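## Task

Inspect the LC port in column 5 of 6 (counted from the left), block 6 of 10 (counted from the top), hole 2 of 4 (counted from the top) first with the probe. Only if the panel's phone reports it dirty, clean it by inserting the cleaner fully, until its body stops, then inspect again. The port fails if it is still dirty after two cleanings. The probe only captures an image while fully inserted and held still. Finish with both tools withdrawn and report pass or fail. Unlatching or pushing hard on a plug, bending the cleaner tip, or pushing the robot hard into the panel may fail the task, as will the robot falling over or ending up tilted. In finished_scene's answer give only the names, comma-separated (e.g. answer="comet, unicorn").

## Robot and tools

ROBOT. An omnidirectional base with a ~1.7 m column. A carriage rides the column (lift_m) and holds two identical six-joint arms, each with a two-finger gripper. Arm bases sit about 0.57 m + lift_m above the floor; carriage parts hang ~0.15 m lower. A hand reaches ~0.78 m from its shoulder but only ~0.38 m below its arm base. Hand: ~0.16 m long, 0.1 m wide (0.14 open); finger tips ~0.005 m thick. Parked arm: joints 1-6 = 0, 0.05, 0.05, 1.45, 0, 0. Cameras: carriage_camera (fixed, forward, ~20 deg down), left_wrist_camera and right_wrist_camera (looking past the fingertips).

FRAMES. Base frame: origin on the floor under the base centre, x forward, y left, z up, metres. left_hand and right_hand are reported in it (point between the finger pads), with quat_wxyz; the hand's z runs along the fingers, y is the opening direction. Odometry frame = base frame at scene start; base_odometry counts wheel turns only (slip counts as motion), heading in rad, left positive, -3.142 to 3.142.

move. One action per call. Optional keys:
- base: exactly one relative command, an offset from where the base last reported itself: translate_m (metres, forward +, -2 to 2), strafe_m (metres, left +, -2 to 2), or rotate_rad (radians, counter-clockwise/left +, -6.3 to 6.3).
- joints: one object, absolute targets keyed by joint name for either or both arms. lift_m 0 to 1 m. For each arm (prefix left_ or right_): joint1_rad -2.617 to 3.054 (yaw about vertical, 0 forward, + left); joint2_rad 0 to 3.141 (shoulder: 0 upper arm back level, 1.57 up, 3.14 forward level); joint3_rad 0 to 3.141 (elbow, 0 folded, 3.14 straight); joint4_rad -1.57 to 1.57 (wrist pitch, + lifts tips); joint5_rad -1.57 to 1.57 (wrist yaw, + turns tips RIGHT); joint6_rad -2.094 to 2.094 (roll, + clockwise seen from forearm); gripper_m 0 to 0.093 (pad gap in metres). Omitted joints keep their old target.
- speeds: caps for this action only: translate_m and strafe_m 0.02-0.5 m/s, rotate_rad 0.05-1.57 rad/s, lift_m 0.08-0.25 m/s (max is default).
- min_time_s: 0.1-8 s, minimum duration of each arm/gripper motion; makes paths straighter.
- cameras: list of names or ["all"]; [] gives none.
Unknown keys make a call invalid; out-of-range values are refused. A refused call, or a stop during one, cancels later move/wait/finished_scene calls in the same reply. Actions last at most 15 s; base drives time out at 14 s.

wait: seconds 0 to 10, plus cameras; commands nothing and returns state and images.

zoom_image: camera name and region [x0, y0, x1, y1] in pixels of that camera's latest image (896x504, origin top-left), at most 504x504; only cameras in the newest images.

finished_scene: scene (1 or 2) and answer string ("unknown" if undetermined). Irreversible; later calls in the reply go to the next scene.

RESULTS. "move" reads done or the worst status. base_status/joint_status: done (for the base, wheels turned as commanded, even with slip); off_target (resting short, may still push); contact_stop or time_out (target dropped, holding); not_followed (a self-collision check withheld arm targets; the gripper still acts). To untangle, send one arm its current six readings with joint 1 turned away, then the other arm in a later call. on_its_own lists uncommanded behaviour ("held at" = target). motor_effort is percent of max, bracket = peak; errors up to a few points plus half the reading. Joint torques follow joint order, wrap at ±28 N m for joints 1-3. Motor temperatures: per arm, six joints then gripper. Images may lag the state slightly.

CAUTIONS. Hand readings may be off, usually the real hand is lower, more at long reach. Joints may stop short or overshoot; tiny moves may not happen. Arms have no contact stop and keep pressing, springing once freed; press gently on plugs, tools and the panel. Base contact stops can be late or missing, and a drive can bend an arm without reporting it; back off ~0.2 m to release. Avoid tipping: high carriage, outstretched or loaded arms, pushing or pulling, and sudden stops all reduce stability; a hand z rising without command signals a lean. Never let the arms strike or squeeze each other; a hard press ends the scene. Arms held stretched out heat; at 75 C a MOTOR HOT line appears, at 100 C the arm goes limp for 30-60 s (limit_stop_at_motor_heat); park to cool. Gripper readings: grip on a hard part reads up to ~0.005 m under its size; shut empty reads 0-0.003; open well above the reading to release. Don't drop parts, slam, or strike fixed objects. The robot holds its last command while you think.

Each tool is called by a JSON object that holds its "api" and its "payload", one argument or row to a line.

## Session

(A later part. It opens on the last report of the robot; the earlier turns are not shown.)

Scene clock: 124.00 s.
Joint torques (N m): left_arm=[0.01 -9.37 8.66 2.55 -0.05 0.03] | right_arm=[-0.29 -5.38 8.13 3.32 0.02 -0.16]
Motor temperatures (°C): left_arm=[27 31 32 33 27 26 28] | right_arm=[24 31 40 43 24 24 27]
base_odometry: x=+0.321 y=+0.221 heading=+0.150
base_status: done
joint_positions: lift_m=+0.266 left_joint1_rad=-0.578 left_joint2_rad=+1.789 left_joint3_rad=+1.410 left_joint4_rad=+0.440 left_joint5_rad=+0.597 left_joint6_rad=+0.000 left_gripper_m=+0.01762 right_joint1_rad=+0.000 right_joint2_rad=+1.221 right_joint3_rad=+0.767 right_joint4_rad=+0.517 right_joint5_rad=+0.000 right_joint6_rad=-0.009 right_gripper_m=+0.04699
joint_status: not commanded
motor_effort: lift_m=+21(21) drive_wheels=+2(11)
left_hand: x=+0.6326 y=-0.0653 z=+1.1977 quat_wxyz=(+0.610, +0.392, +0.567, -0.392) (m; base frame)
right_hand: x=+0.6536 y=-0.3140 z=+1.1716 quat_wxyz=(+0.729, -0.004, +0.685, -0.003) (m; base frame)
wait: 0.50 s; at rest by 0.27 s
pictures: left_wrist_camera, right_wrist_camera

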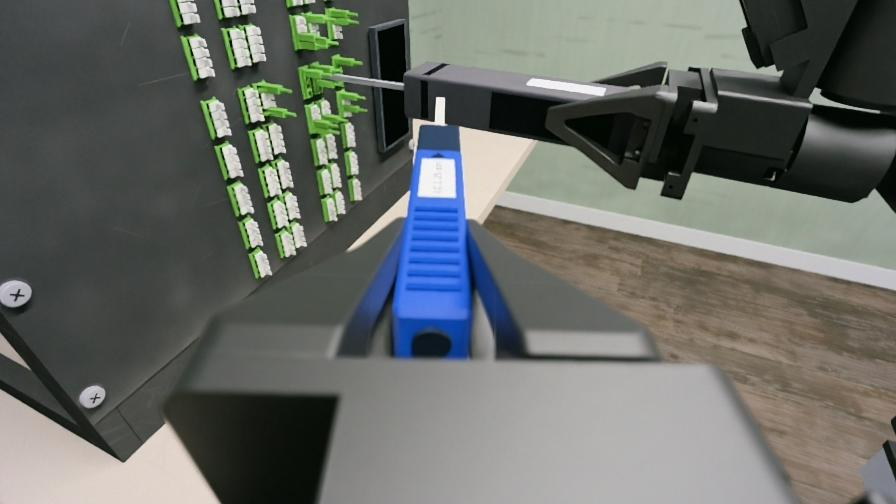

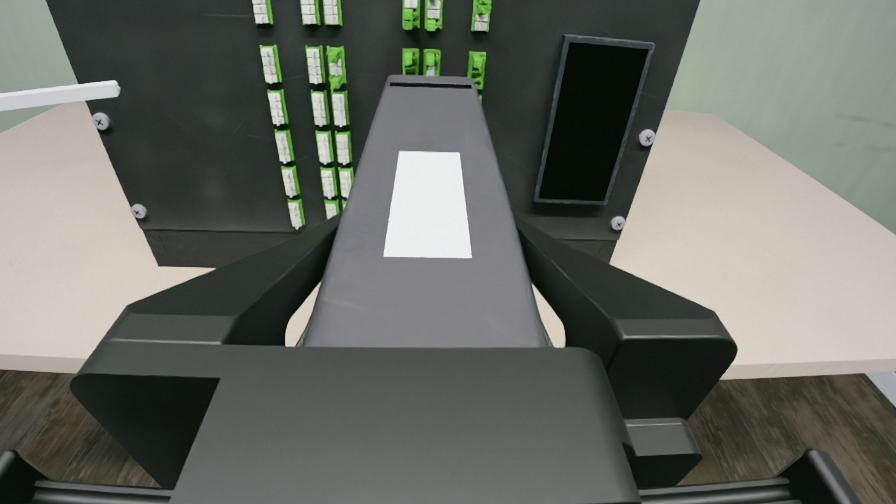

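{"api": "move", "payload": {
  "base": {"rotate_rad": 0.0013},
  "joints": {"lift_m": 0.2662},
  "speeds": {"rotate_rad": 0.05},
  "cameras": []
}}

{"api": "wait", "payload": {
  "seconds": 0.5,
  "cameras": ["right_wrist_camera"]
}}

{"api": "zoom_image", "payload": {
  "camera": "right_wrist_camera",
  "region": [405, 35, 445, 75]
}}

Scene clock: 124.57 s.
Joint torques (N m): left_arm=[0.01 -9.5 8.73 2.6 -0.04 0] | right_arm=[-0.28 -5.24 8.08 3.32 0.01 -0.16]
Motor temperatures (°C): left_arm=[27 31 32 33 27 26 28] | right_arm=[24 31 40 43 24 24 27]
move: done
base_odometry: x=+0.321 y=+0.221 heading=+0.151
base_status: done
joint_positions: lift_m=+0.266 left_joint1_rad=-0.578 left_joint2_rad=+1.789 left_joint3_rad=+1.410 left_joint4_rad=+0.440 left_joint5_rad=+0.597 left_joint6_rad=+0.000 left_gripper_m=+0.01762 right_joint1_rad=+0.000 right_joint2_rad=+1.221 right_joint3_rad=+0.767 right_joint4_rad=+0.517 right_joint5_rad=+0.000 right_joint6_rad=-0.009 right_gripper_m=+0.04699
joint_status: all done
motor_effort: lift_m=+24(25) drive_wheels=-4(5)
left_hand: x=+0.6326 y=-0.0653 z=+1.1977 quat_wxyz=(+0.610, +0.392, +0.567, -0.392) (m; base frame)
right_hand: x=+0.6536 y=-0.3140 z=+1.1716 quat_wxyz=(+0.729, -0.004, +0.685, -0.003) (m; base frame)
pictures: none
No camera images: "cameras" was empty.

Scene clock: 125.07 s.
Joint torques (N m): left_arm=[-0.09 -9.36 8.88 2.56 -0.03 0.01] | right_arm=[-0.27 -5.29 8.1 3.32 0.02 -0.16]
Motor temperatures (°C): left_arm=[27 31 32 33 27 26 28] | right_arm=[24 31 40 43 24 24 27]
base_odometry: x=+0.321 y=+0.221 heading=+0.151
base_status: done
joint_positions: lift_m=+0.266 left_joint1_rad=-0.578 left_joint2_rad=+1.789 left_joint3_rad=+1.410 left_joint4_rad=+0.440 left_joint5_rad=+0.597 left_joint6_rad=+0.000 left_gripper_m=+0.01762 right_joint1_rad=+0.000 right_joint2_rad=+1.221 right_joint3_rad=+0.767 right_joint4_rad=+0.517 right_joint5_rad=+0.000 right_joint6_rad=-0.009 right_gripper_m=+0.04699
joint_status: all done
motor_effort: lift_m=+24(25) drive_wheels=-4(5)
left_hand: x=+0.6326 y=-0.0653 z=+1.1977 quat_wxyz=(+0.610, +0.392, +0.567, -0.392) (m; base frame)
right_hand: x=+0.6536 y=-0.3140 z=+1.1716 quat_wxyz=(+0.729, -0.004, +0.685, -0.003) (m; base frame)
wait: 0.50 s; at rest by 0.27 s
pictures: right_wrist_camera

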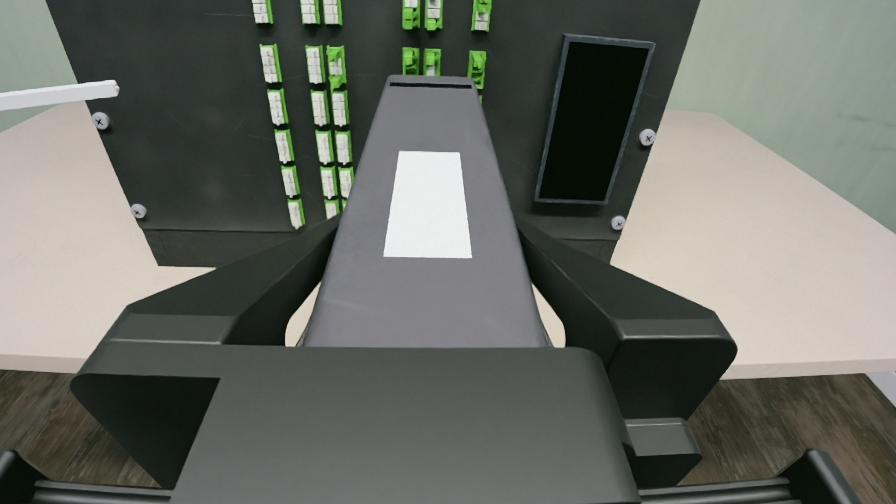

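Scaled by 12.600.

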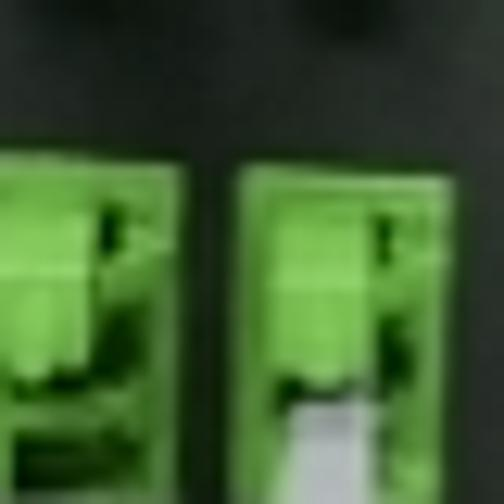

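{"api": "move", "payload": {
  "base": {"rotate_rad": 0.0015},
  "speeds": {"rotate_rad": 0.05},
  "cameras": []
}}

{"api": "wait", "payload": {
  "seconds": 0.5,
  "cameras": ["right_wrist_camera"]
}}

{"api": "zoom_image", "payload": {
  "camera": "right_wrist_camera",
  "region": [405, 35, 445, 75]
}}

Scene clock: 125.57 s.
Joint torques (N m): left_arm=[0.06 -9.18 8.77 2.57 -0.07 0.02] | right_arm=[-0.27 -5.33 8.08 3.32 0.01 -0.16]
Motor temperatures (°C): left_arm=[27 31 32 33 27 26 28] | right_arm=[24 31 40 43 24 24 27]
move: done
base_odometry: x=+0.321 y=+0.221 heading=+0.151
base_status: done
joint_positions: lift_m=+0.266 left_joint1_rad=-0.578 left_joint2_rad=+1.789 left_joint3_rad=+1.410 left_joint4_rad=+0.440 left_joint5_rad=+0.597 left_joint6_rad=+0.000 left_gripper_m=+0.01762 right_joint1_rad=+0.000 right_joint2_rad=+1.221 right_joint3_rad=+0.767 right_joint4_rad=+0.517 right_joint5_rad=+0.000 right_joint6_rad=-0.009 right_gripper_m=+0.04699
joint_status: not commanded
motor_effort: lift_m=+24(24) drive_wheels=+5(7)
left_hand: x=+0.6326 y=-0.0653 z=+1.1977 quat_wxyz=(+0.610, +0.392, +0.567, -0.392) (m; base frame)
right_hand: x=+0.6536 y=-0.3140 z=+1.1716 quat_wxyz=(+0.729, -0.004, +0.685, -0.003) (m; base frame)
pictures: none
No camera images: "cameras" was empty.

Scene clock: 126.07 s.
Joint torques (N m): left_arm=[-0.06 -9.47 8.79 2.59 -0.05 0.02] | right_arm=[-0.28 -5.29 8.08 3.31 0 -0.15]
Motor temperatures (°C): left_arm=[27 31 32 33 27 26 28] | right_arm=[24 31 40 43 24 24 27]
base_odometry: x=+0.321 y=+0.221 heading=+0.151
base_status: done
joint_positions: lift_m=+0.266 left_joint1_rad=-0.578 left_joint2_rad=+1.789 left_joint3_rad=+1.410 left_joint4_rad=+0.440 left_joint5_rad=+0.597 left_joint6_rad=+0.000 left_gripper_m=+0.01762 right_joint1_rad=+0.000 right_joint2_rad=+1.221 right_joint3_rad=+0.767 right_joint4_rad=+0.517 right_joint5_rad=+0.000 right_joint6_rad=-0.009 right_gripper_m=+0.04699
joint_status: not commanded
motor_effort: lift_m=+24(24) drive_wheels=+5(7)
left_hand: x=+0.6326 y=-0.0653 z=+1.1977 quat_wxyz=(+0.610, +0.392, +0.567, -0.392) (m; base frame)
right_hand: x=+0.6536 y=-0.3140 z=+1.1716 quat_wxyz=(+0.729, -0.004, +0.685, -0.003) (m; base frame)
wait: 0.50 s; at rest by 0.27 s
pictures: right_wrist_camera

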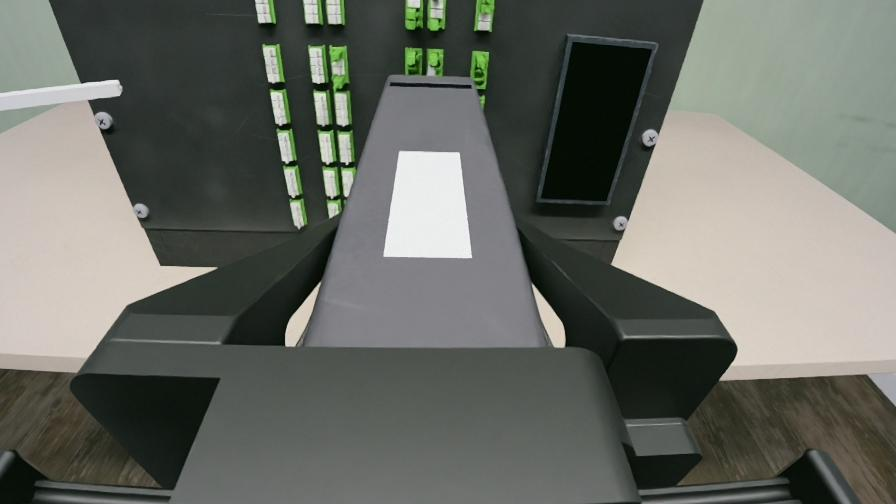

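Scaled by 12.600.

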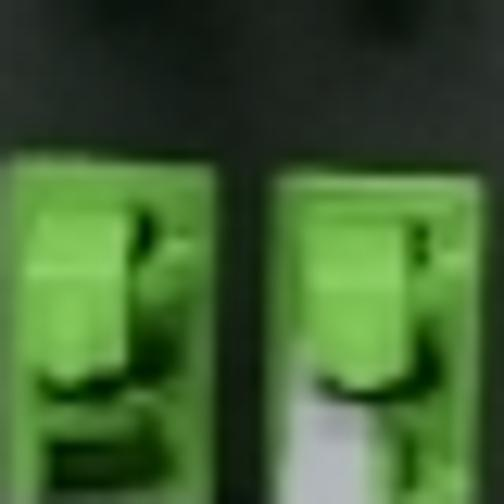

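{"api": "move", "payload": {
  "base": {"translate_m": 0.004},
  "speeds": {"translate_m": 0.03},
  "cameras": []
}}

{"api": "wait", "payload": {
  "seconds": 0.5,
  "cameras": ["left_wrist_camera","right_wrist_camera"]
}}

{"api": "zoom_image", "payload": {
  "camera": "left_wrist_camera",
  "region": [295, 60, 335, 100]
}}

{"api": "zoom_image", "payload": {
  "camera": "right_wrist_camera",
  "region": [405, 35, 445, 75]
}}

Scene clock: 126.77 s.
Joint torques (N m): left_arm=[0.25 -9.42 8.72 2.6 -0.04 0.05] | right_arm=[-0.4 -4.11 8.16 3.44 0.03 -0.16]
Motor temperatures (°C): left_arm=[27 31 32 34 27 26 28] | right_arm=[24 31 40 44 24 24 27]
move: done
base_odometry: x=+0.325 y=+0.221 heading=+0.151
base_status: done
joint_positions: lift_m=+0.266 left_joint1_rad=-0.578 left_joint2_rad=+1.789 left_joint3_rad=+1.410 left_joint4_rad=+0.440 left_joint5_rad=+0.597 left_joint6_rad=+0.000 left_gripper_m=+0.01762 right_joint1_rad=+0.000 right_joint2_rad=+1.209 right_joint3_rad=+0.766 right_joint4_rad=+0.505 right_joint5_rad=-0.001 right_joint6_rad=-0.009 right_gripper_m=+0.04699
joint_status: not commanded
motor_effort: lift_m=+24(24) drive_wheels=+5(12)
left_hand: x=+0.6326 y=-0.0653 z=+1.1977 quat_wxyz=(+0.610, +0.392, +0.567, -0.392) (m; base frame)
right_hand: x=+0.6513 y=-0.3139 z=+1.1732 quat_wxyz=(+0.729, -0.004, +0.685, -0.003) (m; base frame)
pictures: none
No camera images: "cameras" was empty.

Scene clock: 127.27 s.
Joint torques (N m): left_arm=[0.09 -9.26 8.64 2.58 0.01 -0.01] | right_arm=[-0.24 -4.12 8.16 3.44 0.02 -0.17]
Motor temperatures (°C): left_arm=[27 32 32 34 27 26 28] | right_arm=[24 31 40 44 24 24 27]
base_odometry: x=+0.325 y=+0.221 heading=+0.151
base_status: done
joint_positions: lift_m=+0.266 left_joint1_rad=-0.578 left_joint2_rad=+1.789 left_joint3_rad=+1.410 left_joint4_rad=+0.440 left_joint5_rad=+0.597 left_joint6_rad=+0.000 left_gripper_m=+0.01762 right_joint1_rad=+0.000 right_joint2_rad=+1.209 right_joint3_rad=+0.766 right_joint4_rad=+0.505 right_joint5_rad=-0.001 right_joint6_rad=-0.009 right_gripper_m=+0.04699
joint_status: not commanded
motor_effort: lift_m=+24(24) drive_wheels=+5(12)
left_hand: x=+0.6326 y=-0.0653 z=+1.1977 quat_wxyz=(+0.610, +0.392, +0.567, -0.392) (m; base frame)
right_hand: x=+0.6513 y=-0.3139 z=+1.1732 quat_wxyz=(+0.729, -0.004, +0.685, -0.003) (m; base frame)
wait: 0.50 s; at rest by 0.27 s
pictures: left_wrist_camera, right_wrist_camera

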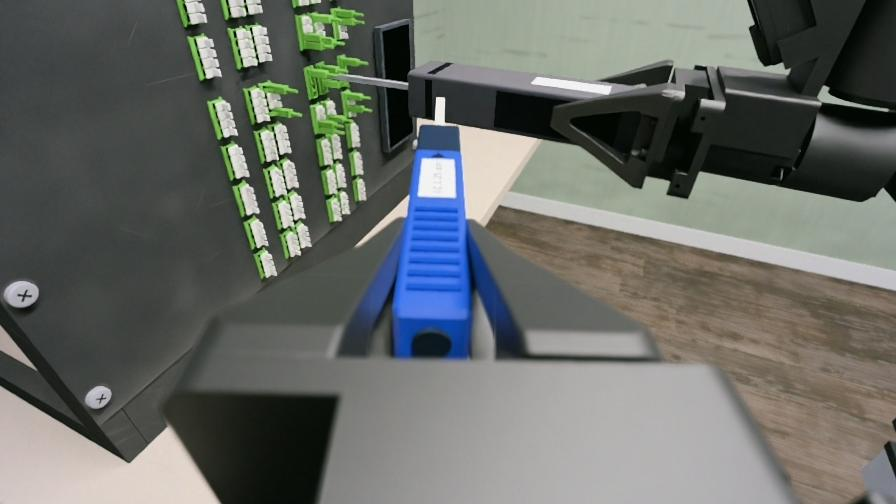

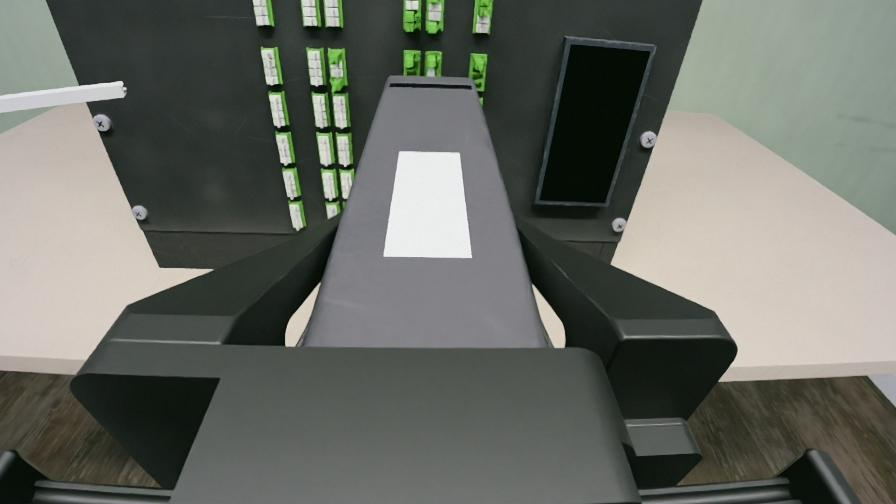

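Scaled by 12.600.

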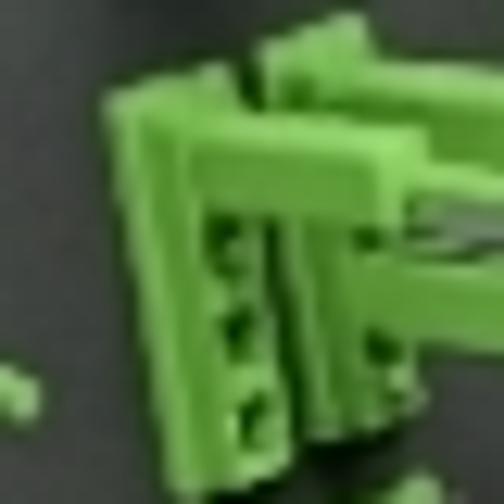

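Scaled by 12.600.

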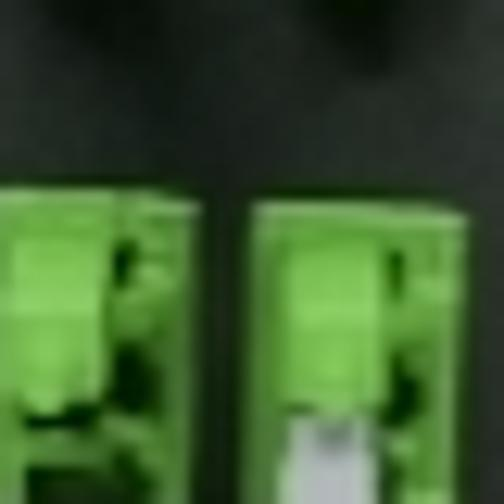

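{"api": "move", "payload": {
  "base": {"translate_m": -0.003},
  "joints": {"left_joint2_rad": 1.8, "left_joint3_rad": 0.93, "left_joint4_rad": 1.15},
  "speeds": {"translate_m": 0.03},
  "min_time_s": 1.5,
  "cameras": []
}}

{"api": "wait", "payload": {
  "seconds": 0.5
}}

{"api": "zoom_image", "payload": {
  "camera": "left_wrist_camera",
  "region": [280, 20, 360, 100]
}}

Scene clock: 130.17 s.
Joint torques (N m): left_arm=[-0.01 -8.13 5.26 2.54 -0.15 0.02] | right_arm=[-0.27 -4.97 8.17 3.39 0.02 -0.16]
Motor temperatures (°C): left_arm=[27 32 32 34 27 26 28] | right_arm=[24 31 40 44 24 24 27]
move: done
base_odometry: x=+0.322 y=+0.221 heading=+0.151
base_status: done
joint_positions: lift_m=+0.266 left_joint1_rad=-0.579 left_joint2_rad=+1.789 left_joint3_rad=+0.936 left_joint4_rad=+1.127 left_joint5_rad=+0.598 left_joint6_rad=+0.000 left_gripper_m=+0.01762 right_joint1_rad=+0.000 right_joint2_rad=+1.218 right_joint3_rad=+0.766 right_joint4_rad=+0.510 right_joint5_rad=-0.001 right_joint6_rad=-0.009 right_gripper_m=+0.04699
joint_status: all done
motor_effort: lift_m=+24(24) drive_wheels=+2(8)
left_hand: x=+0.5892 y=-0.0377 z=+1.1331 quat_wxyz=(+0.679, +0.390, +0.486, -0.388) (m; base frame)
right_hand: x=+0.6530 y=-0.3138 z=+1.1709 quat_wxyz=(+0.727, -0.004, +0.686, -0.003) (m; base frame)
pictures: none
No camera images: "cameras" was empty.

Scene clock: 130.67 s.
Joint torques (N m): left_arm=[0.17 -8.21 5.15 2.55 -0.1 0.06] | right_arm=[-0.27 -4.96 8.14 3.39 0.02 -0.16]
Motor temperatures (°C): left_arm=[27 32 32 34 27 26 28] | right_arm=[24 31 40 44 24 24 27]
base_odometry: x=+0.322 y=+0.221 heading=+0.151
base_status: done
joint_positions: lift_m=+0.266 left_joint1_rad=-0.579 left_joint2_rad=+1.789 left_joint3_rad=+0.936 left_joint4_rad=+1.127 left_joint5_rad=+0.598 left_joint6_rad=+0.000 left_gripper_m=+0.01762 right_joint1_rad=+0.000 right_joint2_rad=+1.218 right_joint3_rad=+0.766 right_joint4_rad=+0.510 right_joint5_rad=-0.001 right_joint6_rad=-0.009 right_gripper_m=+0.04699
joint_status: all done
motor_effort: lift_m=+24(24) drive_wheels=+2(8)
left_hand: x=+0.5892 y=-0.0377 z=+1.1333 quat_wxyz=(+0.679, +0.390, +0.486, -0.388) (m; base frame)
right_hand: x=+0.6530 y=-0.3138 z=+1.1709 quat_wxyz=(+0.727, -0.004, +0.686, -0.003) (m; base frame)
wait: 0.50 s; at rest by 0.27 s
pictures: carriage_camera, left_wrist_camera, right_wrist_camera

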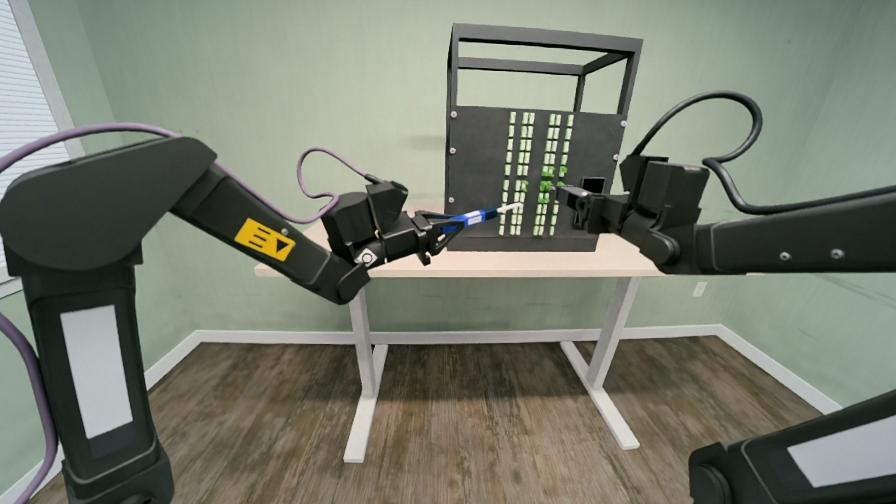

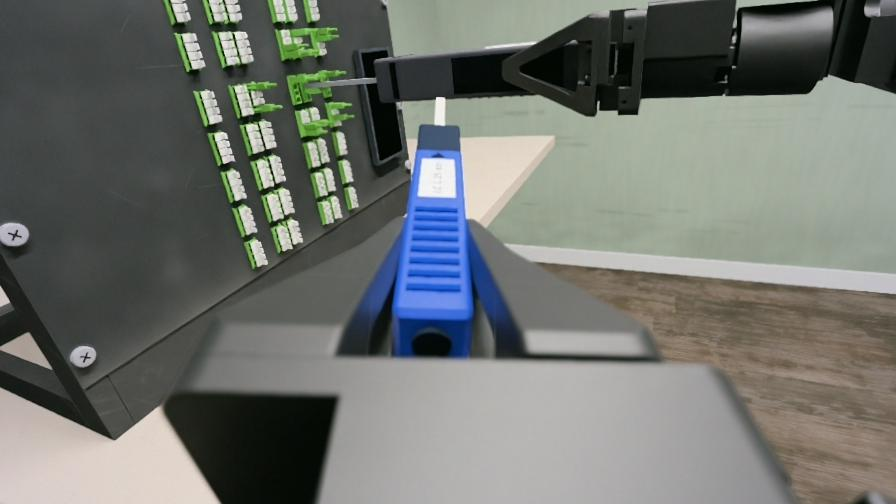

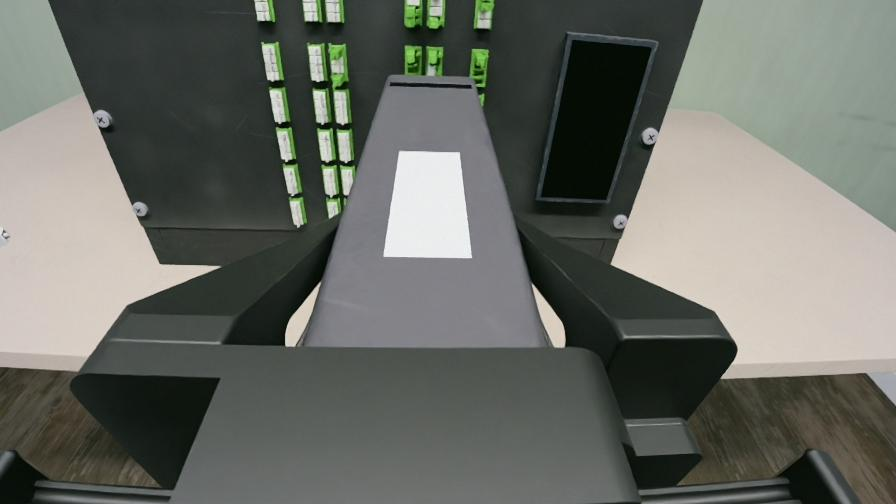

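Scaled by 6.300.

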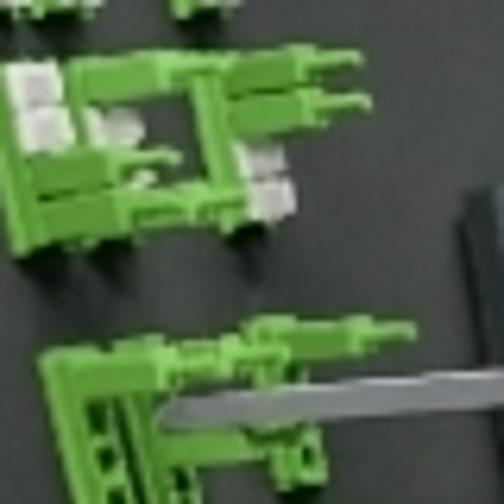

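{"api": "zoom_image", "payload": {
  "camera": "left_wrist_camera",
  "region": [284, 65, 334, 115]
}}

{"api": "zoom_image", "payload": {
  "camera": "left_wrist_camera",
  "region": [290, 70, 320, 100]
}}

Scaled by 10.080.

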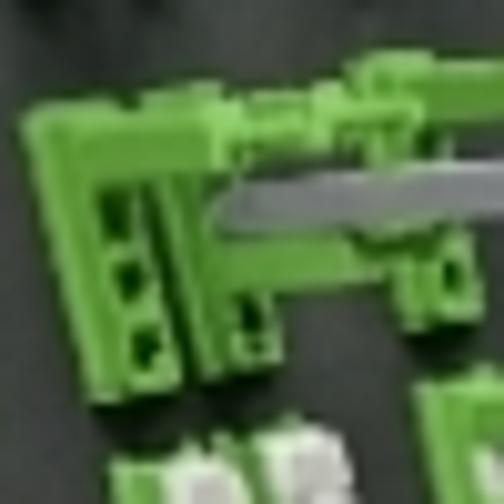

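Scaled by 16.800.

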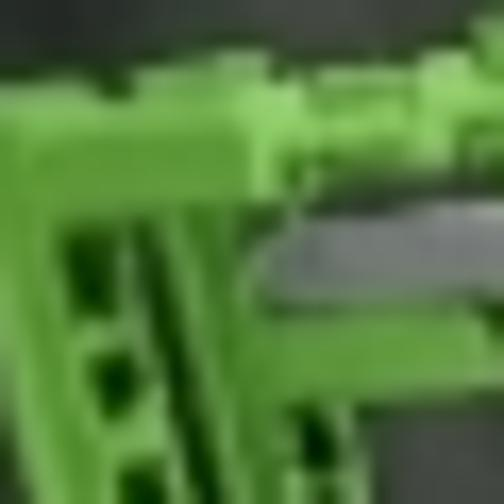

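{"api": "move", "payload": {
  "joints": {"lift_m": 0.2676},
  "cameras": []
}}

{"api": "wait", "payload": {
  "seconds": 0.5,
  "cameras": ["left_wrist_camera","right_wrist_camera"]
}}

{"api": "zoom_image", "payload": {
  "camera": "left_wrist_camera",
  "region": [284, 65, 334, 115]
}}

{"api": "zoom_image", "payload": {
  "camera": "right_wrist_camera",
  "region": [405, 35, 445, 75]
}}

{"api": "move", "payload": {
  "base": {"translate_m": 0.003},
  "speeds": {"translate_m": 0.03},
  "cameras": []
}}

{"api": "wait", "payload": {
  "seconds": 0.5,
  "cameras": ["left_wrist_camera","right_wrist_camera"]
}}

{"api": "zoom_image", "payload": {
  "camera": "left_wrist_camera",
  "region": [284, 65, 334, 115]
}}

{"api": "zoom_image", "payload": {
  "camera": "right_wrist_camera",
  "region": [405, 35, 445, 75]
}}

Scene clock: 131.57 s.
Joint torques (N m): left_arm=[0.23 -8.29 5.64 2.48 -0.1 0.01] | right_arm=[-0.25 -5.03 8.29 3.4 0.02 -0.16]
Motor temperatures (°C): left_arm=[27 32 32 34 27 26 28] | right_arm=[24 31 40 44 24 24 27]
move: done
base_odometry: x=+0.322 y=+0.221 heading=+0.151
base_status: not commanded
joint_positions: lift_m=+0.267 left_joint1_rad=-0.579 left_joint2_rad=+1.789 left_joint3_rad=+0.935 left_joint4_rad=+1.132 left_joint5_rad=+0.598 left_joint6_rad=+0.000 left_gripper_m=+0.01762 right_joint1_rad=+0.000 right_joint2_rad=+1.218 right_joint3_rad=+0.766 right_joint4_rad=+0.512 right_joint5_rad=-0.001 right_joint6_rad=-0.009 right_gripper_m=+0.04699
joint_status: all done
motor_effort: lift_m=+26(29) drive_wheels=+2(3)
left_hand: x=+0.5889 y=-0.0375 z=+1.1348 quat_wxyz=(+0.680, +0.390, +0.485, -0.388) (m; base frame)
right_hand: x=+0.6530 y=-0.3138 z=+1.1724 quat_wxyz=(+0.728, -0.004, +0.686, -0.003) (m; base frame)
pictures: none
No camera images: "cameras" was empty.

Scene clock: 132.07 s.
Joint torques (N m): left_arm=[0.18 -8.34 5.67 2.51 -0.16 0.02] | right_arm=[-0.28 -4.96 8.17 3.36 0.02 -0.16]
Motor temperatures (°C): left_arm=[27 32 32 34 27 26 28] | right_arm=[24 31 40 44 24 24 27]
base_odometry: x=+0.322 y=+0.221 heading=+0.151
base_status: not commanded
joint_positions: lift_m=+0.267 left_joint1_rad=-0.579 left_joint2_rad=+1.789 left_joint3_rad=+0.935 left_joint4_rad=+1.132 left_joint5_rad=+0.598 left_joint6_rad=+0.000 left_gripper_m=+0.01762 right_joint1_rad=+0.000 right_joint2_rad=+1.218 right_joint3_rad=+0.766 right_joint4_rad=+0.512 right_joint5_rad=-0.001 right_joint6_rad=-0.009 right_gripper_m=+0.04699
joint_status: all done
motor_effort: lift_m=+26(29) drive_wheels=+3(3)
left_hand: x=+0.5889 y=-0.0375 z=+1.1348 quat_wxyz=(+0.680, +0.390, +0.485, -0.388) (m; base frame)
right_hand: x=+0.6530 y=-0.3138 z=+1.1724 quat_wxyz=(+0.728, -0.004, +0.686, -0.003) (m; base frame)
wait: 0.50 s; at rest by 0.27 s
pictures: left_wrist_camera, right_wrist_camera

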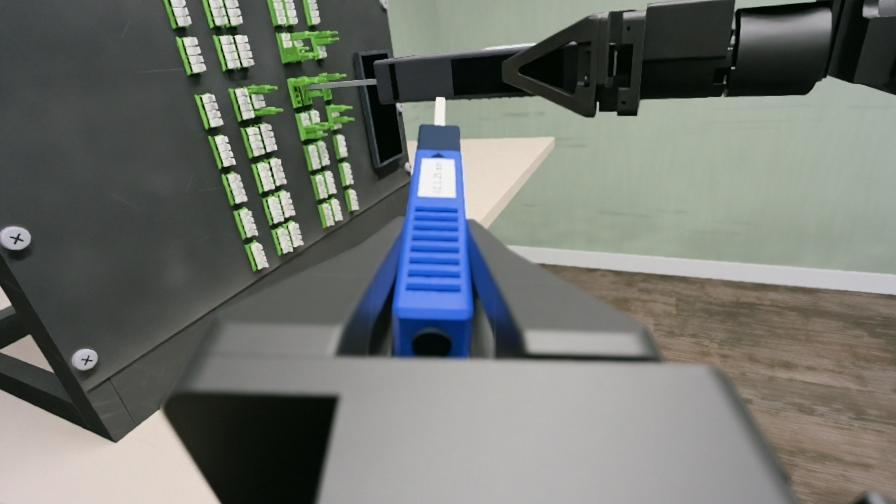

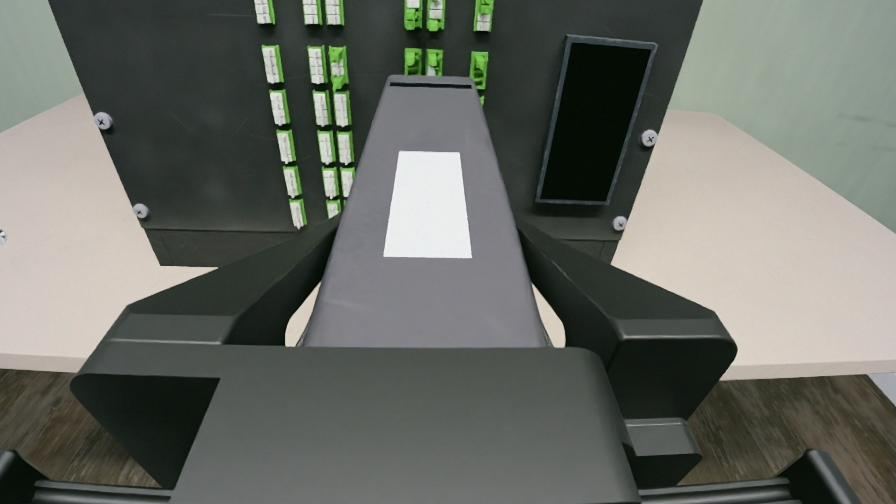

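Scaled by 10.080.

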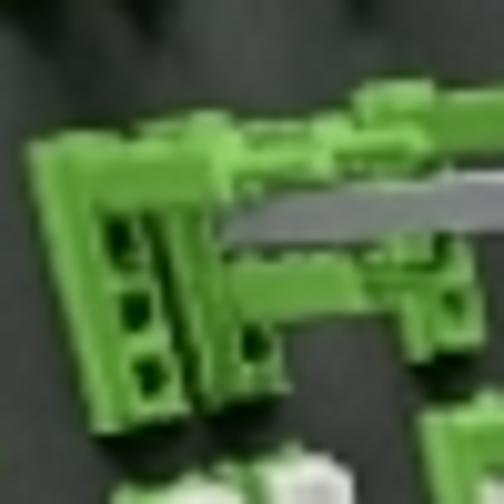

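Scaled by 12.600.

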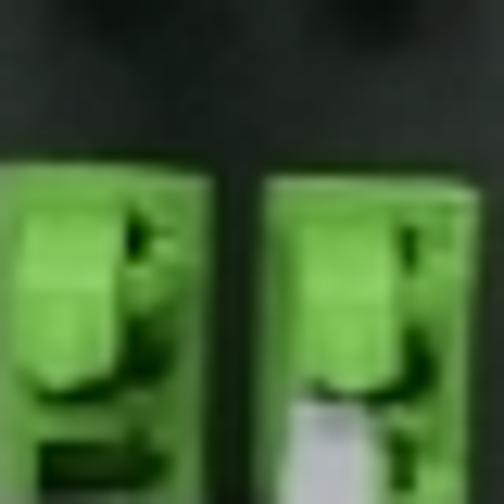

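Scene clock: 132.57 s.
Joint torques (N m): left_arm=[0.13 -8.24 5.38 2.51 -0.12 0.04] | right_arm=[-0.17 -4.25 8.18 3.43 0.02 -0.17]
Motor temperatures (°C): left_arm=[27 32 32 34 27 26 28] | right_arm=[24 31 40 44 24 24 27]
move: done
base_odometry: x=+0.325 y=+0.221 heading=+0.150
base_status: done
joint_positions: lift_m=+0.267 left_joint1_rad=-0.579 left_joint2_rad=+1.789 left_joint3_rad=+0.935 left_joint4_rad=+1.134 left_joint5_rad=+0.598 left_joint6_rad=+0.000 left_gripper_m=+0.01762 right_joint1_rad=+0.000 right_joint2_rad=+1.210 right_joint3_rad=+0.766 right_joint4_rad=+0.505 right_joint5_rad=-0.001 right_joint6_rad=-0.009 right_gripper_m=+0.04699
joint_status: not commanded
motor_effort: lift_m=+26(26) drive_wheels=+3(10)
left_hand: x=+0.5888 y=-0.0374 z=+1.1352 quat_wxyz=(+0.681, +0.390, +0.484, -0.388) (m; base frame)
right_hand: x=+0.6515 y=-0.3139 z=+1.1737 quat_wxyz=(+0.728, -0.004, +0.685, -0.003) (m; base frame)
pictures: none
No camera images: "cameras" was empty.

Scene clock: 133.07 s.
Joint torques (N m): left_arm=[0.21 -8.23 5.55 2.47 -0.13 0] | right_arm=[-0.27 -4.22 8.21 3.45 0.02 -0.16]
Motor temperatures (°C): left_arm=[27 32 32 34 27 26 28] | right_arm=[24 31 40 44 24 24 27]
base_odometry: x=+0.325 y=+0.221 heading=+0.150
base_status: done
joint_positions: lift_m=+0.267 left_joint1_rad=-0.579 left_joint2_rad=+1.789 left_joint3_rad=+0.935 left_joint4_rad=+1.134 left_joint5_rad=+0.598 left_joint6_rad=+0.000 left_gripper_m=+0.01762 right_joint1_rad=+0.000 right_joint2_rad=+1.210 right_joint3_rad=+0.766 right_joint4_rad=+0.505 right_joint5_rad=-0.001 right_joint6_rad=-0.009 right_gripper_m=+0.04699
joint_status: not commanded
motor_effort: lift_m=+26(26) drive_wheels=+3(10)
left_hand: x=+0.5888 y=-0.0374 z=+1.1352 quat_wxyz=(+0.681, +0.390, +0.484, -0.388) (m; base frame)
right_hand: x=+0.6515 y=-0.3139 z=+1.1737 quat_wxyz=(+0.728, -0.004, +0.685, -0.003) (m; base frame)
wait: 0.50 s; at rest by 0.27 s
pictures: left_wrist_camera, right_wrist_camera

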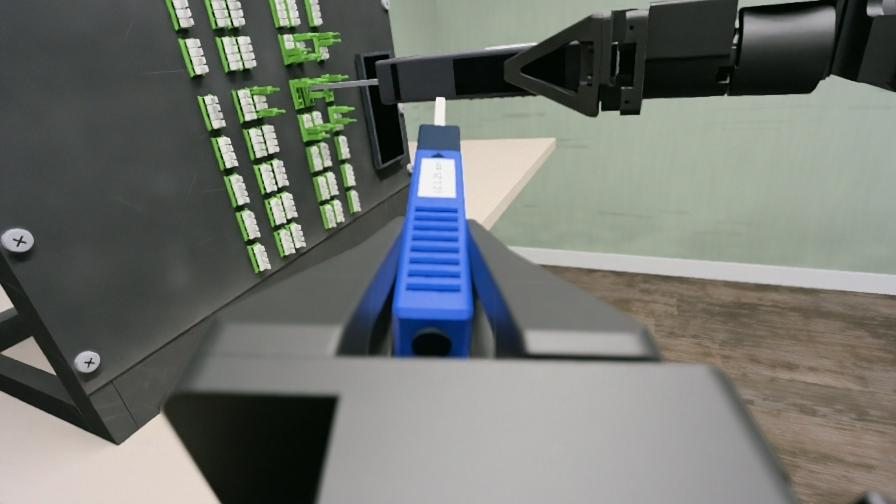

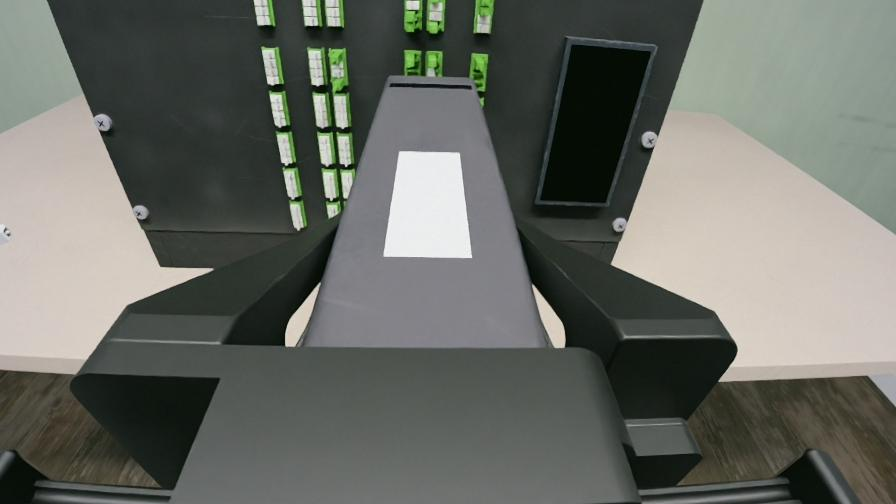

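Scaled by 10.080.

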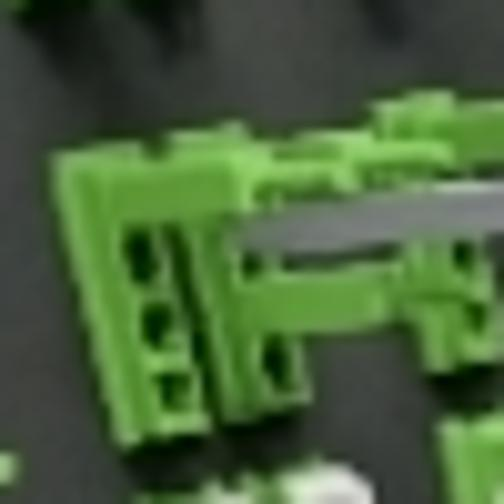

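Scaled by 12.600.

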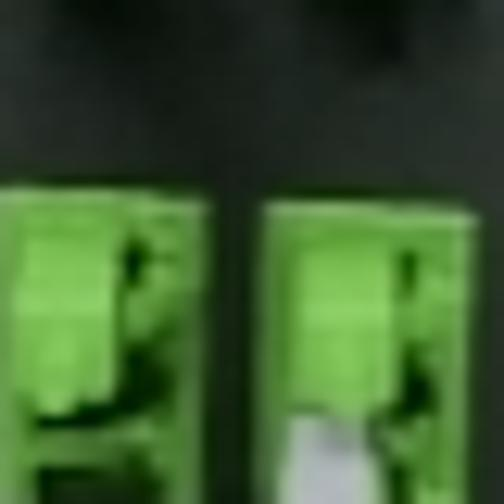

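{"api": "move", "payload": {
  "base": {"translate_m": -0.004},
  "joints": {"lift_m": 0.2668},
  "speeds": {"translate_m": 0.03},
  "cameras": []
}}

{"api": "move", "payload": {
  "base": {"strafe_m": -0.0015},
  "speeds": {"strafe_m": 0.03},
  "cameras": []
}}

{"api": "move", "payload": {
  "base": {"translate_m": 0.004},
  "speeds": {"translate_m": 0.03},
  "cameras": []
}}

{"api": "wait", "payload": {
  "seconds": 0.5,
  "cameras": ["left_wrist_camera","right_wrist_camera"]
}}

{"api": "zoom_image", "payload": {
  "camera": "left_wrist_camera",
  "region": [284, 65, 334, 115]
}}

{"api": "zoom_image", "payload": {
  "camera": "right_wrist_camera",
  "region": [405, 35, 445, 75]
}}

Scene clock: 134.20 s.
Joint torques (N m): left_arm=[0.28 -8.25 5.46 2.46 -0.12 0] | right_arm=[-0.34 -4.98 8.16 3.41 0.02 -0.15]
Motor temperatures (°C): left_arm=[27 32 32 34 27 26 28] | right_arm=[24 31 40 44 24 24 27]
move: done
base_odometry: x=+0.321 y=+0.221 heading=+0.150
base_status: done
joint_positions: lift_m=+0.267 left_joint1_rad=-0.580 left_joint2_rad=+1.789 left_joint3_rad=+0.935 left_joint4_rad=+1.137 left_joint5_rad=+0.598 left_joint6_rad=+0.000 left_gripper_m=+0.01762 right_joint1_rad=+0.000 right_joint2_rad=+1.218 right_joint3_rad=+0.766 right_joint4_rad=+0.510 right_joint5_rad=-0.001 right_joint6_rad=-0.009 right_gripper_m=+0.04699
joint_status: all done
motor_effort: lift_m=+22(22) drive_wheels=+2(9)
left_hand: x=+0.5881 y=-0.0378 z=+1.1354 quat_wxyz=(+0.681, +0.390, +0.483, -0.388) (m; base frame)
right_hand: x=+0.6531 y=-0.3138 z=+1.1714 quat_wxyz=(+0.727, -0.004, +0.687, -0.003) (m; base frame)
pictures: none
No camera images: "cameras" was empty.

Scene clock: 134.73 s.
Joint torques (N m): left_arm=[0.31 -8.31 5.55 2.46 -0.13 -0.02] | right_arm=[-0.21 -5.03 8.18 3.39 0.02 -0.15]
Motor temperatures (°C): left_arm=[27 32 32 34 27 26 28] | right_arm=[24 31 40 44 24 24 27]
move: done
base_odometry: x=+0.322 y=+0.219 heading=+0.151
base_status: done
joint_positions: lift_m=+0.267 left_joint1_rad=-0.582 left_joint2_rad=+1.789 left_joint3_rad=+0.935 left_joint4_rad=+1.137 left_joint5_rad=+0.600 left_joint6_rad=+0.000 left_gripper_m=+0.01762 right_joint1_rad=+0.000 right_joint2_rad=+1.218 right_joint3_rad=+0.766 right_joint4_rad=+0.510 right_joint5_rad=+0.000 right_joint6_rad=-0.009 right_gripper_m=+0.04699
joint_status: not commanded
motor_effort: lift_m=+22(22) drive_wheels=+4(5)
left_hand: x=+0.5875 y=-0.0383 z=+1.1354 quat_wxyz=(+0.681, +0.391, +0.482, -0.389) (m; base frame)
right_hand: x=+0.6531 y=-0.3140 z=+1.1714 quat_wxyz=(+0.727, -0.004, +0.687, -0.003) (m; base frame)
pictures: none
No camera images: "cameras" was empty.

Scene clock: 135.27 s.
Joint torques (N m): left_arm=[0.27 -8.31 5.7 2.47 -0.19 0.06] | right_arm=[-0.21 -4.22 8.16 3.49 0.02 -0.17]
Motor temperatures (°C): left_arm=[27 32 32 34 27 26 28] | right_arm=[24 31 40 44 24 24 27]
move: done
base_odometry: x=+0.325 y=+0.220 heading=+0.151
base_status: done
joint_positions: lift_m=+0.267 left_joint1_rad=-0.582 left_joint2_rad=+1.789 left_joint3_rad=+0.935 left_joint4_rad=+1.137 left_joint5_rad=+0.600 left_joint6_rad=+0.000 left_gripper_m=+0.01762 right_joint1_rad=+0.000 right_joint2_rad=+1.210 right_joint3_rad=+0.766 right_joint4_rad=+0.504 right_joint5_rad=-0.001 right_joint6_rad=-0.009 right_gripper_m=+0.04699
joint_status: not commanded
motor_effort: lift_m=+22(22) drive_wheels=+5(12)
left_hand: x=+0.5875 y=-0.0383 z=+1.1356 quat_wxyz=(+0.681, +0.391, +0.482, -0.389) (m; base frame)
right_hand: x=+0.6516 y=-0.3139 z=+1.1730 quat_wxyz=(+0.728, -0.004, +0.686, -0.003) (m; base frame)
pictures: none
No camera images: "cameras" was empty.

Scene clock: 135.77 s.
Joint torques (N m): left_arm=[0.29 -8.21 5.5 2.45 -0.15 -0.02] | right_arm=[-0.27 -4.22 8.18 3.46 0.02 -0.16]
Motor temperatures (°C): left_arm=[27 32 32 34 27 26 28] | right_arm=[24 31 40 45 24 24 27]
base_odometry: x=+0.325 y=+0.220 heading=+0.151
base_status: done
joint_positions: lift_m=+0.267 left_joint1_rad=-0.582 left_joint2_rad=+1.789 left_joint3_rad=+0.935 left_joint4_rad=+1.137 left_joint5_rad=+0.600 left_joint6_rad=+0.000 left_gripper_m=+0.01762 right_joint1_rad=+0.000 right_joint2_rad=+1.210 right_joint3_rad=+0.766 right_joint4_rad=+0.504 right_joint5_rad=-0.001 right_joint6_rad=-0.009 right_gripper_m=+0.04699
joint_status: not commanded
motor_effort: lift_m=+22(22) drive_wheels=+5(12)
left_hand: x=+0.5875 y=-0.0383 z=+1.1356 quat_wxyz=(+0.681, +0.391, +0.482, -0.389) (m; base frame)
right_hand: x=+0.6516 y=-0.3139 z=+1.1730 quat_wxyz=(+0.728, -0.004, +0.686, -0.003) (m; base frame)
wait: 0.50 s; at rest by 0.27 s
pictures: left_wrist_camera, right_wrist_camera

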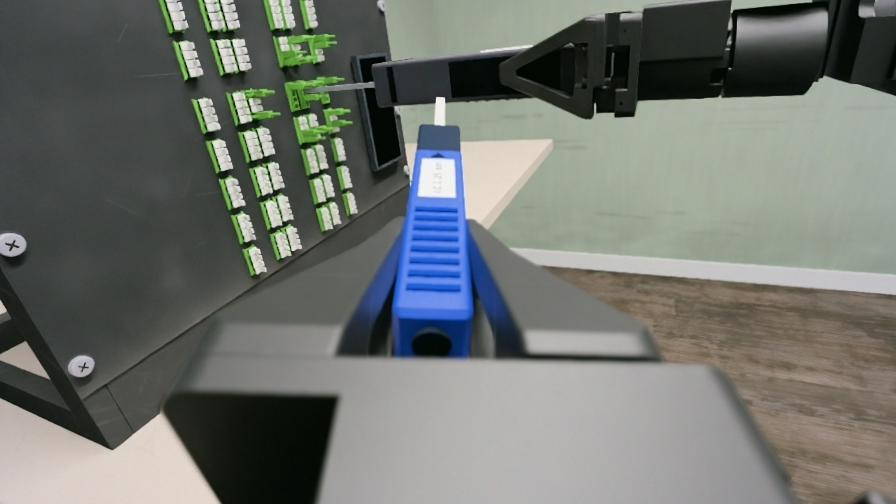

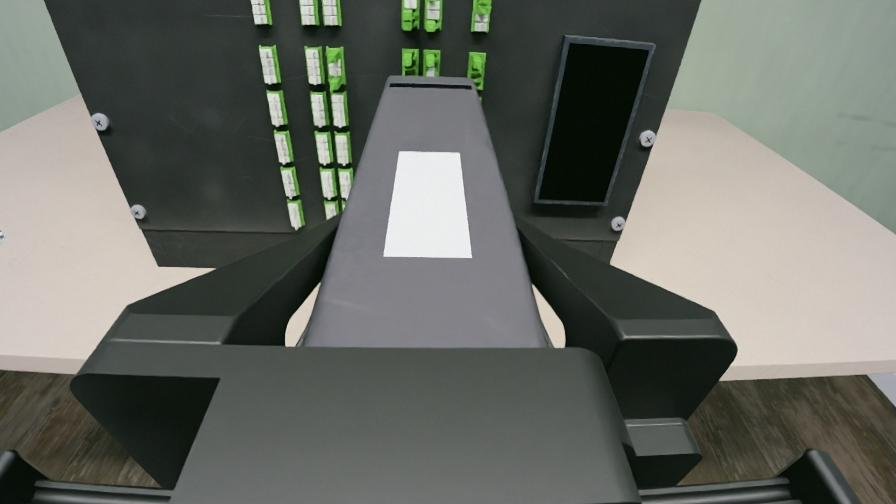

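Scaled by 10.080.

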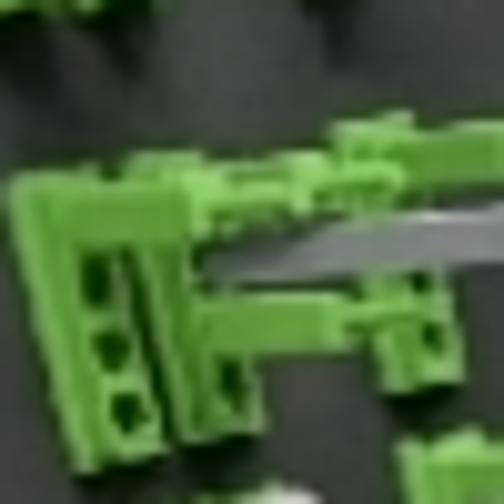

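Scaled by 12.600.

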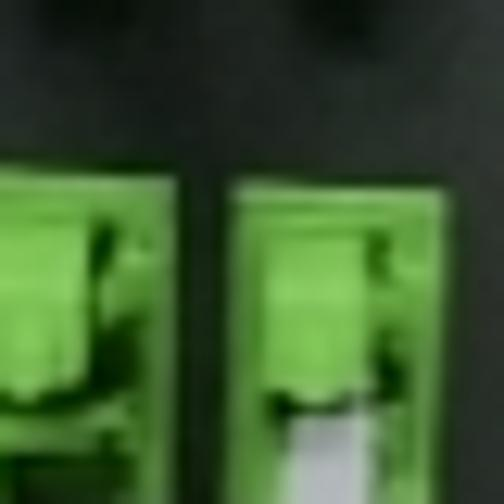

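{"api": "move", "payload": {
  "base": {"translate_m": -0.005},
  "joints": {"lift_m": 0.2673},
  "speeds": {"translate_m": 0.03},
  "cameras": []
}}

{"api": "move", "payload": {
  "base": {"rotate_rad": 0.0022},
  "speeds": {"rotate_rad": 0.05},
  "cameras": []
}}

{"api": "wait", "payload": {
  "seconds": 0.5,
  "cameras": ["right_wrist_camera"]
}}

{"api": "zoom_image", "payload": {
  "camera": "right_wrist_camera",
  "region": [405, 35, 445, 75]
}}

Scene clock: 136.77 s.
Joint torques (N m): left_arm=[0.27 -8.09 5.59 2.43 -0.18 0] | right_arm=[-0.17 -4.86 8.13 3.42 0.01 -0.16]
Motor temperatures (°C): left_arm=[27 32 32 34 27 26 28] | right_arm=[24 31 39 45 24 24 27]
move: done
base_odometry: x=+0.320 y=+0.220 heading=+0.151
base_status: done
joint_positions: lift_m=+0.267 left_joint1_rad=-0.582 left_joint2_rad=+1.789 left_joint3_rad=+0.935 left_joint4_rad=+1.138 left_joint5_rad=+0.600 left_joint6_rad=+0.000 left_gripper_m=+0.01762 right_joint1_rad=+0.000 right_joint2_rad=+1.217 right_joint3_rad=+0.766 right_joint4_rad=+0.508 right_joint5_rad=-0.001 right_joint6_rad=-0.009 right_gripper_m=+0.04699
joint_status: all done
motor_effort: lift_m=+25(26) drive_wheels=+1(8)
left_hand: x=+0.5872 y=-0.0385 z=+1.1357 quat_wxyz=(+0.681, +0.391, +0.481, -0.389) (m; base frame)
right_hand: x=+0.6528 y=-0.3139 z=+1.1715 quat_wxyz=(+0.727, -0.004, +0.687, -0.003) (m; base frame)
pictures: none
No camera images: "cameras" was empty.

Scene clock: 137.17 s.
Joint torques (N m): left_arm=[0.35 -8.2 5.61 2.42 -0.21 -0.01] | right_arm=[-0.27 -4.89 8.17 3.41 0.06 -0.16]
Motor temperatures (°C): left_arm=[27 32 32 34 27 26 28] | right_arm=[24 31 39 45 24 24 27]
move: done
base_odometry: x=+0.320 y=+0.220 heading=+0.153
base_status: done
joint_positions: lift_m=+0.267 left_joint1_rad=-0.582 left_joint2_rad=+1.789 left_joint3_rad=+0.935 left_joint4_rad=+1.138 left_joint5_rad=+0.600 left_joint6_rad=+0.000 left_gripper_m=+0.01762 right_joint1_rad=+0.000 right_joint2_rad=+1.217 right_joint3_rad=+0.766 right_joint4_rad=+0.508 right_joint5_rad=-0.002 right_joint6_rad=-0.009 right_gripper_m=+0.04699
joint_status: not commanded
motor_effort: lift_m=+25(25) drive_wheels=-3(4)
left_hand: x=+0.5872 y=-0.0385 z=+1.1357 quat_wxyz=(+0.681, +0.391, +0.481, -0.389) (m; base frame)
right_hand: x=+0.6528 y=-0.3138 z=+1.1715 quat_wxyz=(+0.727, -0.004, +0.687, -0.003) (m; base frame)
pictures: none
No camera images: "cameras" was empty.

Scene clock: 137.67 s.
Joint torques (N m): left_arm=[0.29 -8.27 5.71 2.42 -0.14 0.02] | right_arm=[-0.27 -4.9 8.18 3.41 0.02 -0.16]
Motor temperatures (°C): left_arm=[27 32 32 34 27 26 28] | right_arm=[24 31 39 45 24 24 27]
base_odometry: x=+0.320 y=+0.220 heading=+0.153
base_status: done
joint_positions: lift_m=+0.267 left_joint1_rad=-0.582 left_joint2_rad=+1.789 left_joint3_rad=+0.935 left_joint4_rad=+1.138 left_joint5_rad=+0.600 left_joint6_rad=+0.000 left_gripper_m=+0.01762 right_joint1_rad=+0.000 right_joint2_rad=+1.217 right_joint3_rad=+0.766 right_joint4_rad=+0.508 right_joint5_rad=-0.002 right_joint6_rad=-0.009 right_gripper_m=+0.04699
joint_status: not commanded
motor_effort: lift_m=+25(25) drive_wheels=-3(4)
left_hand: x=+0.5872 y=-0.0385 z=+1.1357 quat_wxyz=(+0.681, +0.391, +0.481, -0.389) (m; base frame)
right_hand: x=+0.6528 y=-0.3138 z=+1.1715 quat_wxyz=(+0.727, -0.004, +0.687, -0.003) (m; base frame)
wait: 0.50 s; at rest by 0.27 s
pictures: right_wrist_camera

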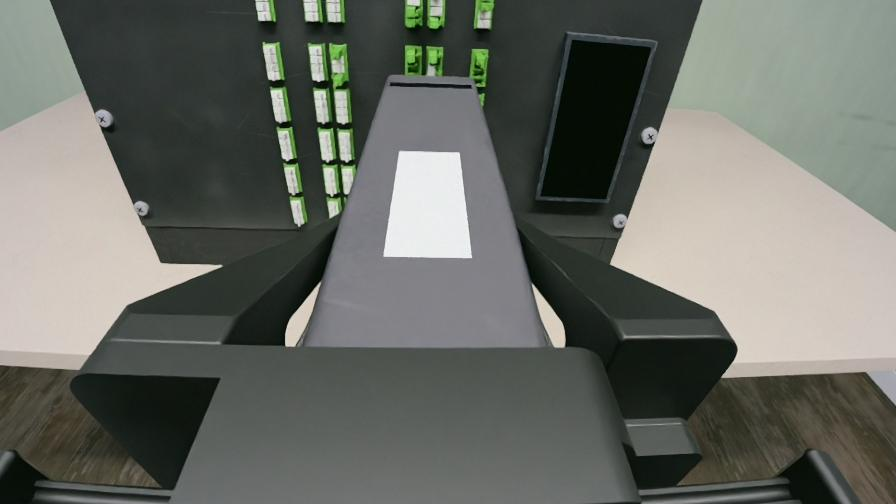

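Scaled by 12.600.

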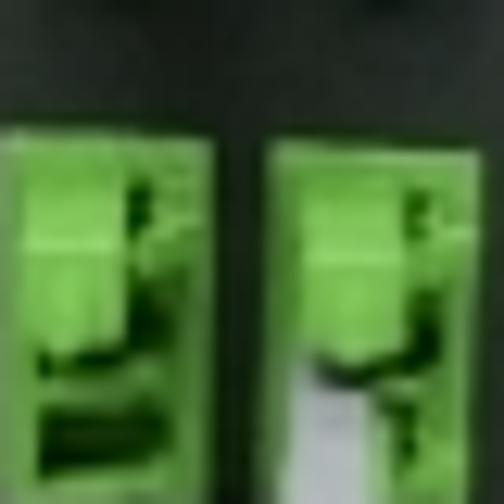

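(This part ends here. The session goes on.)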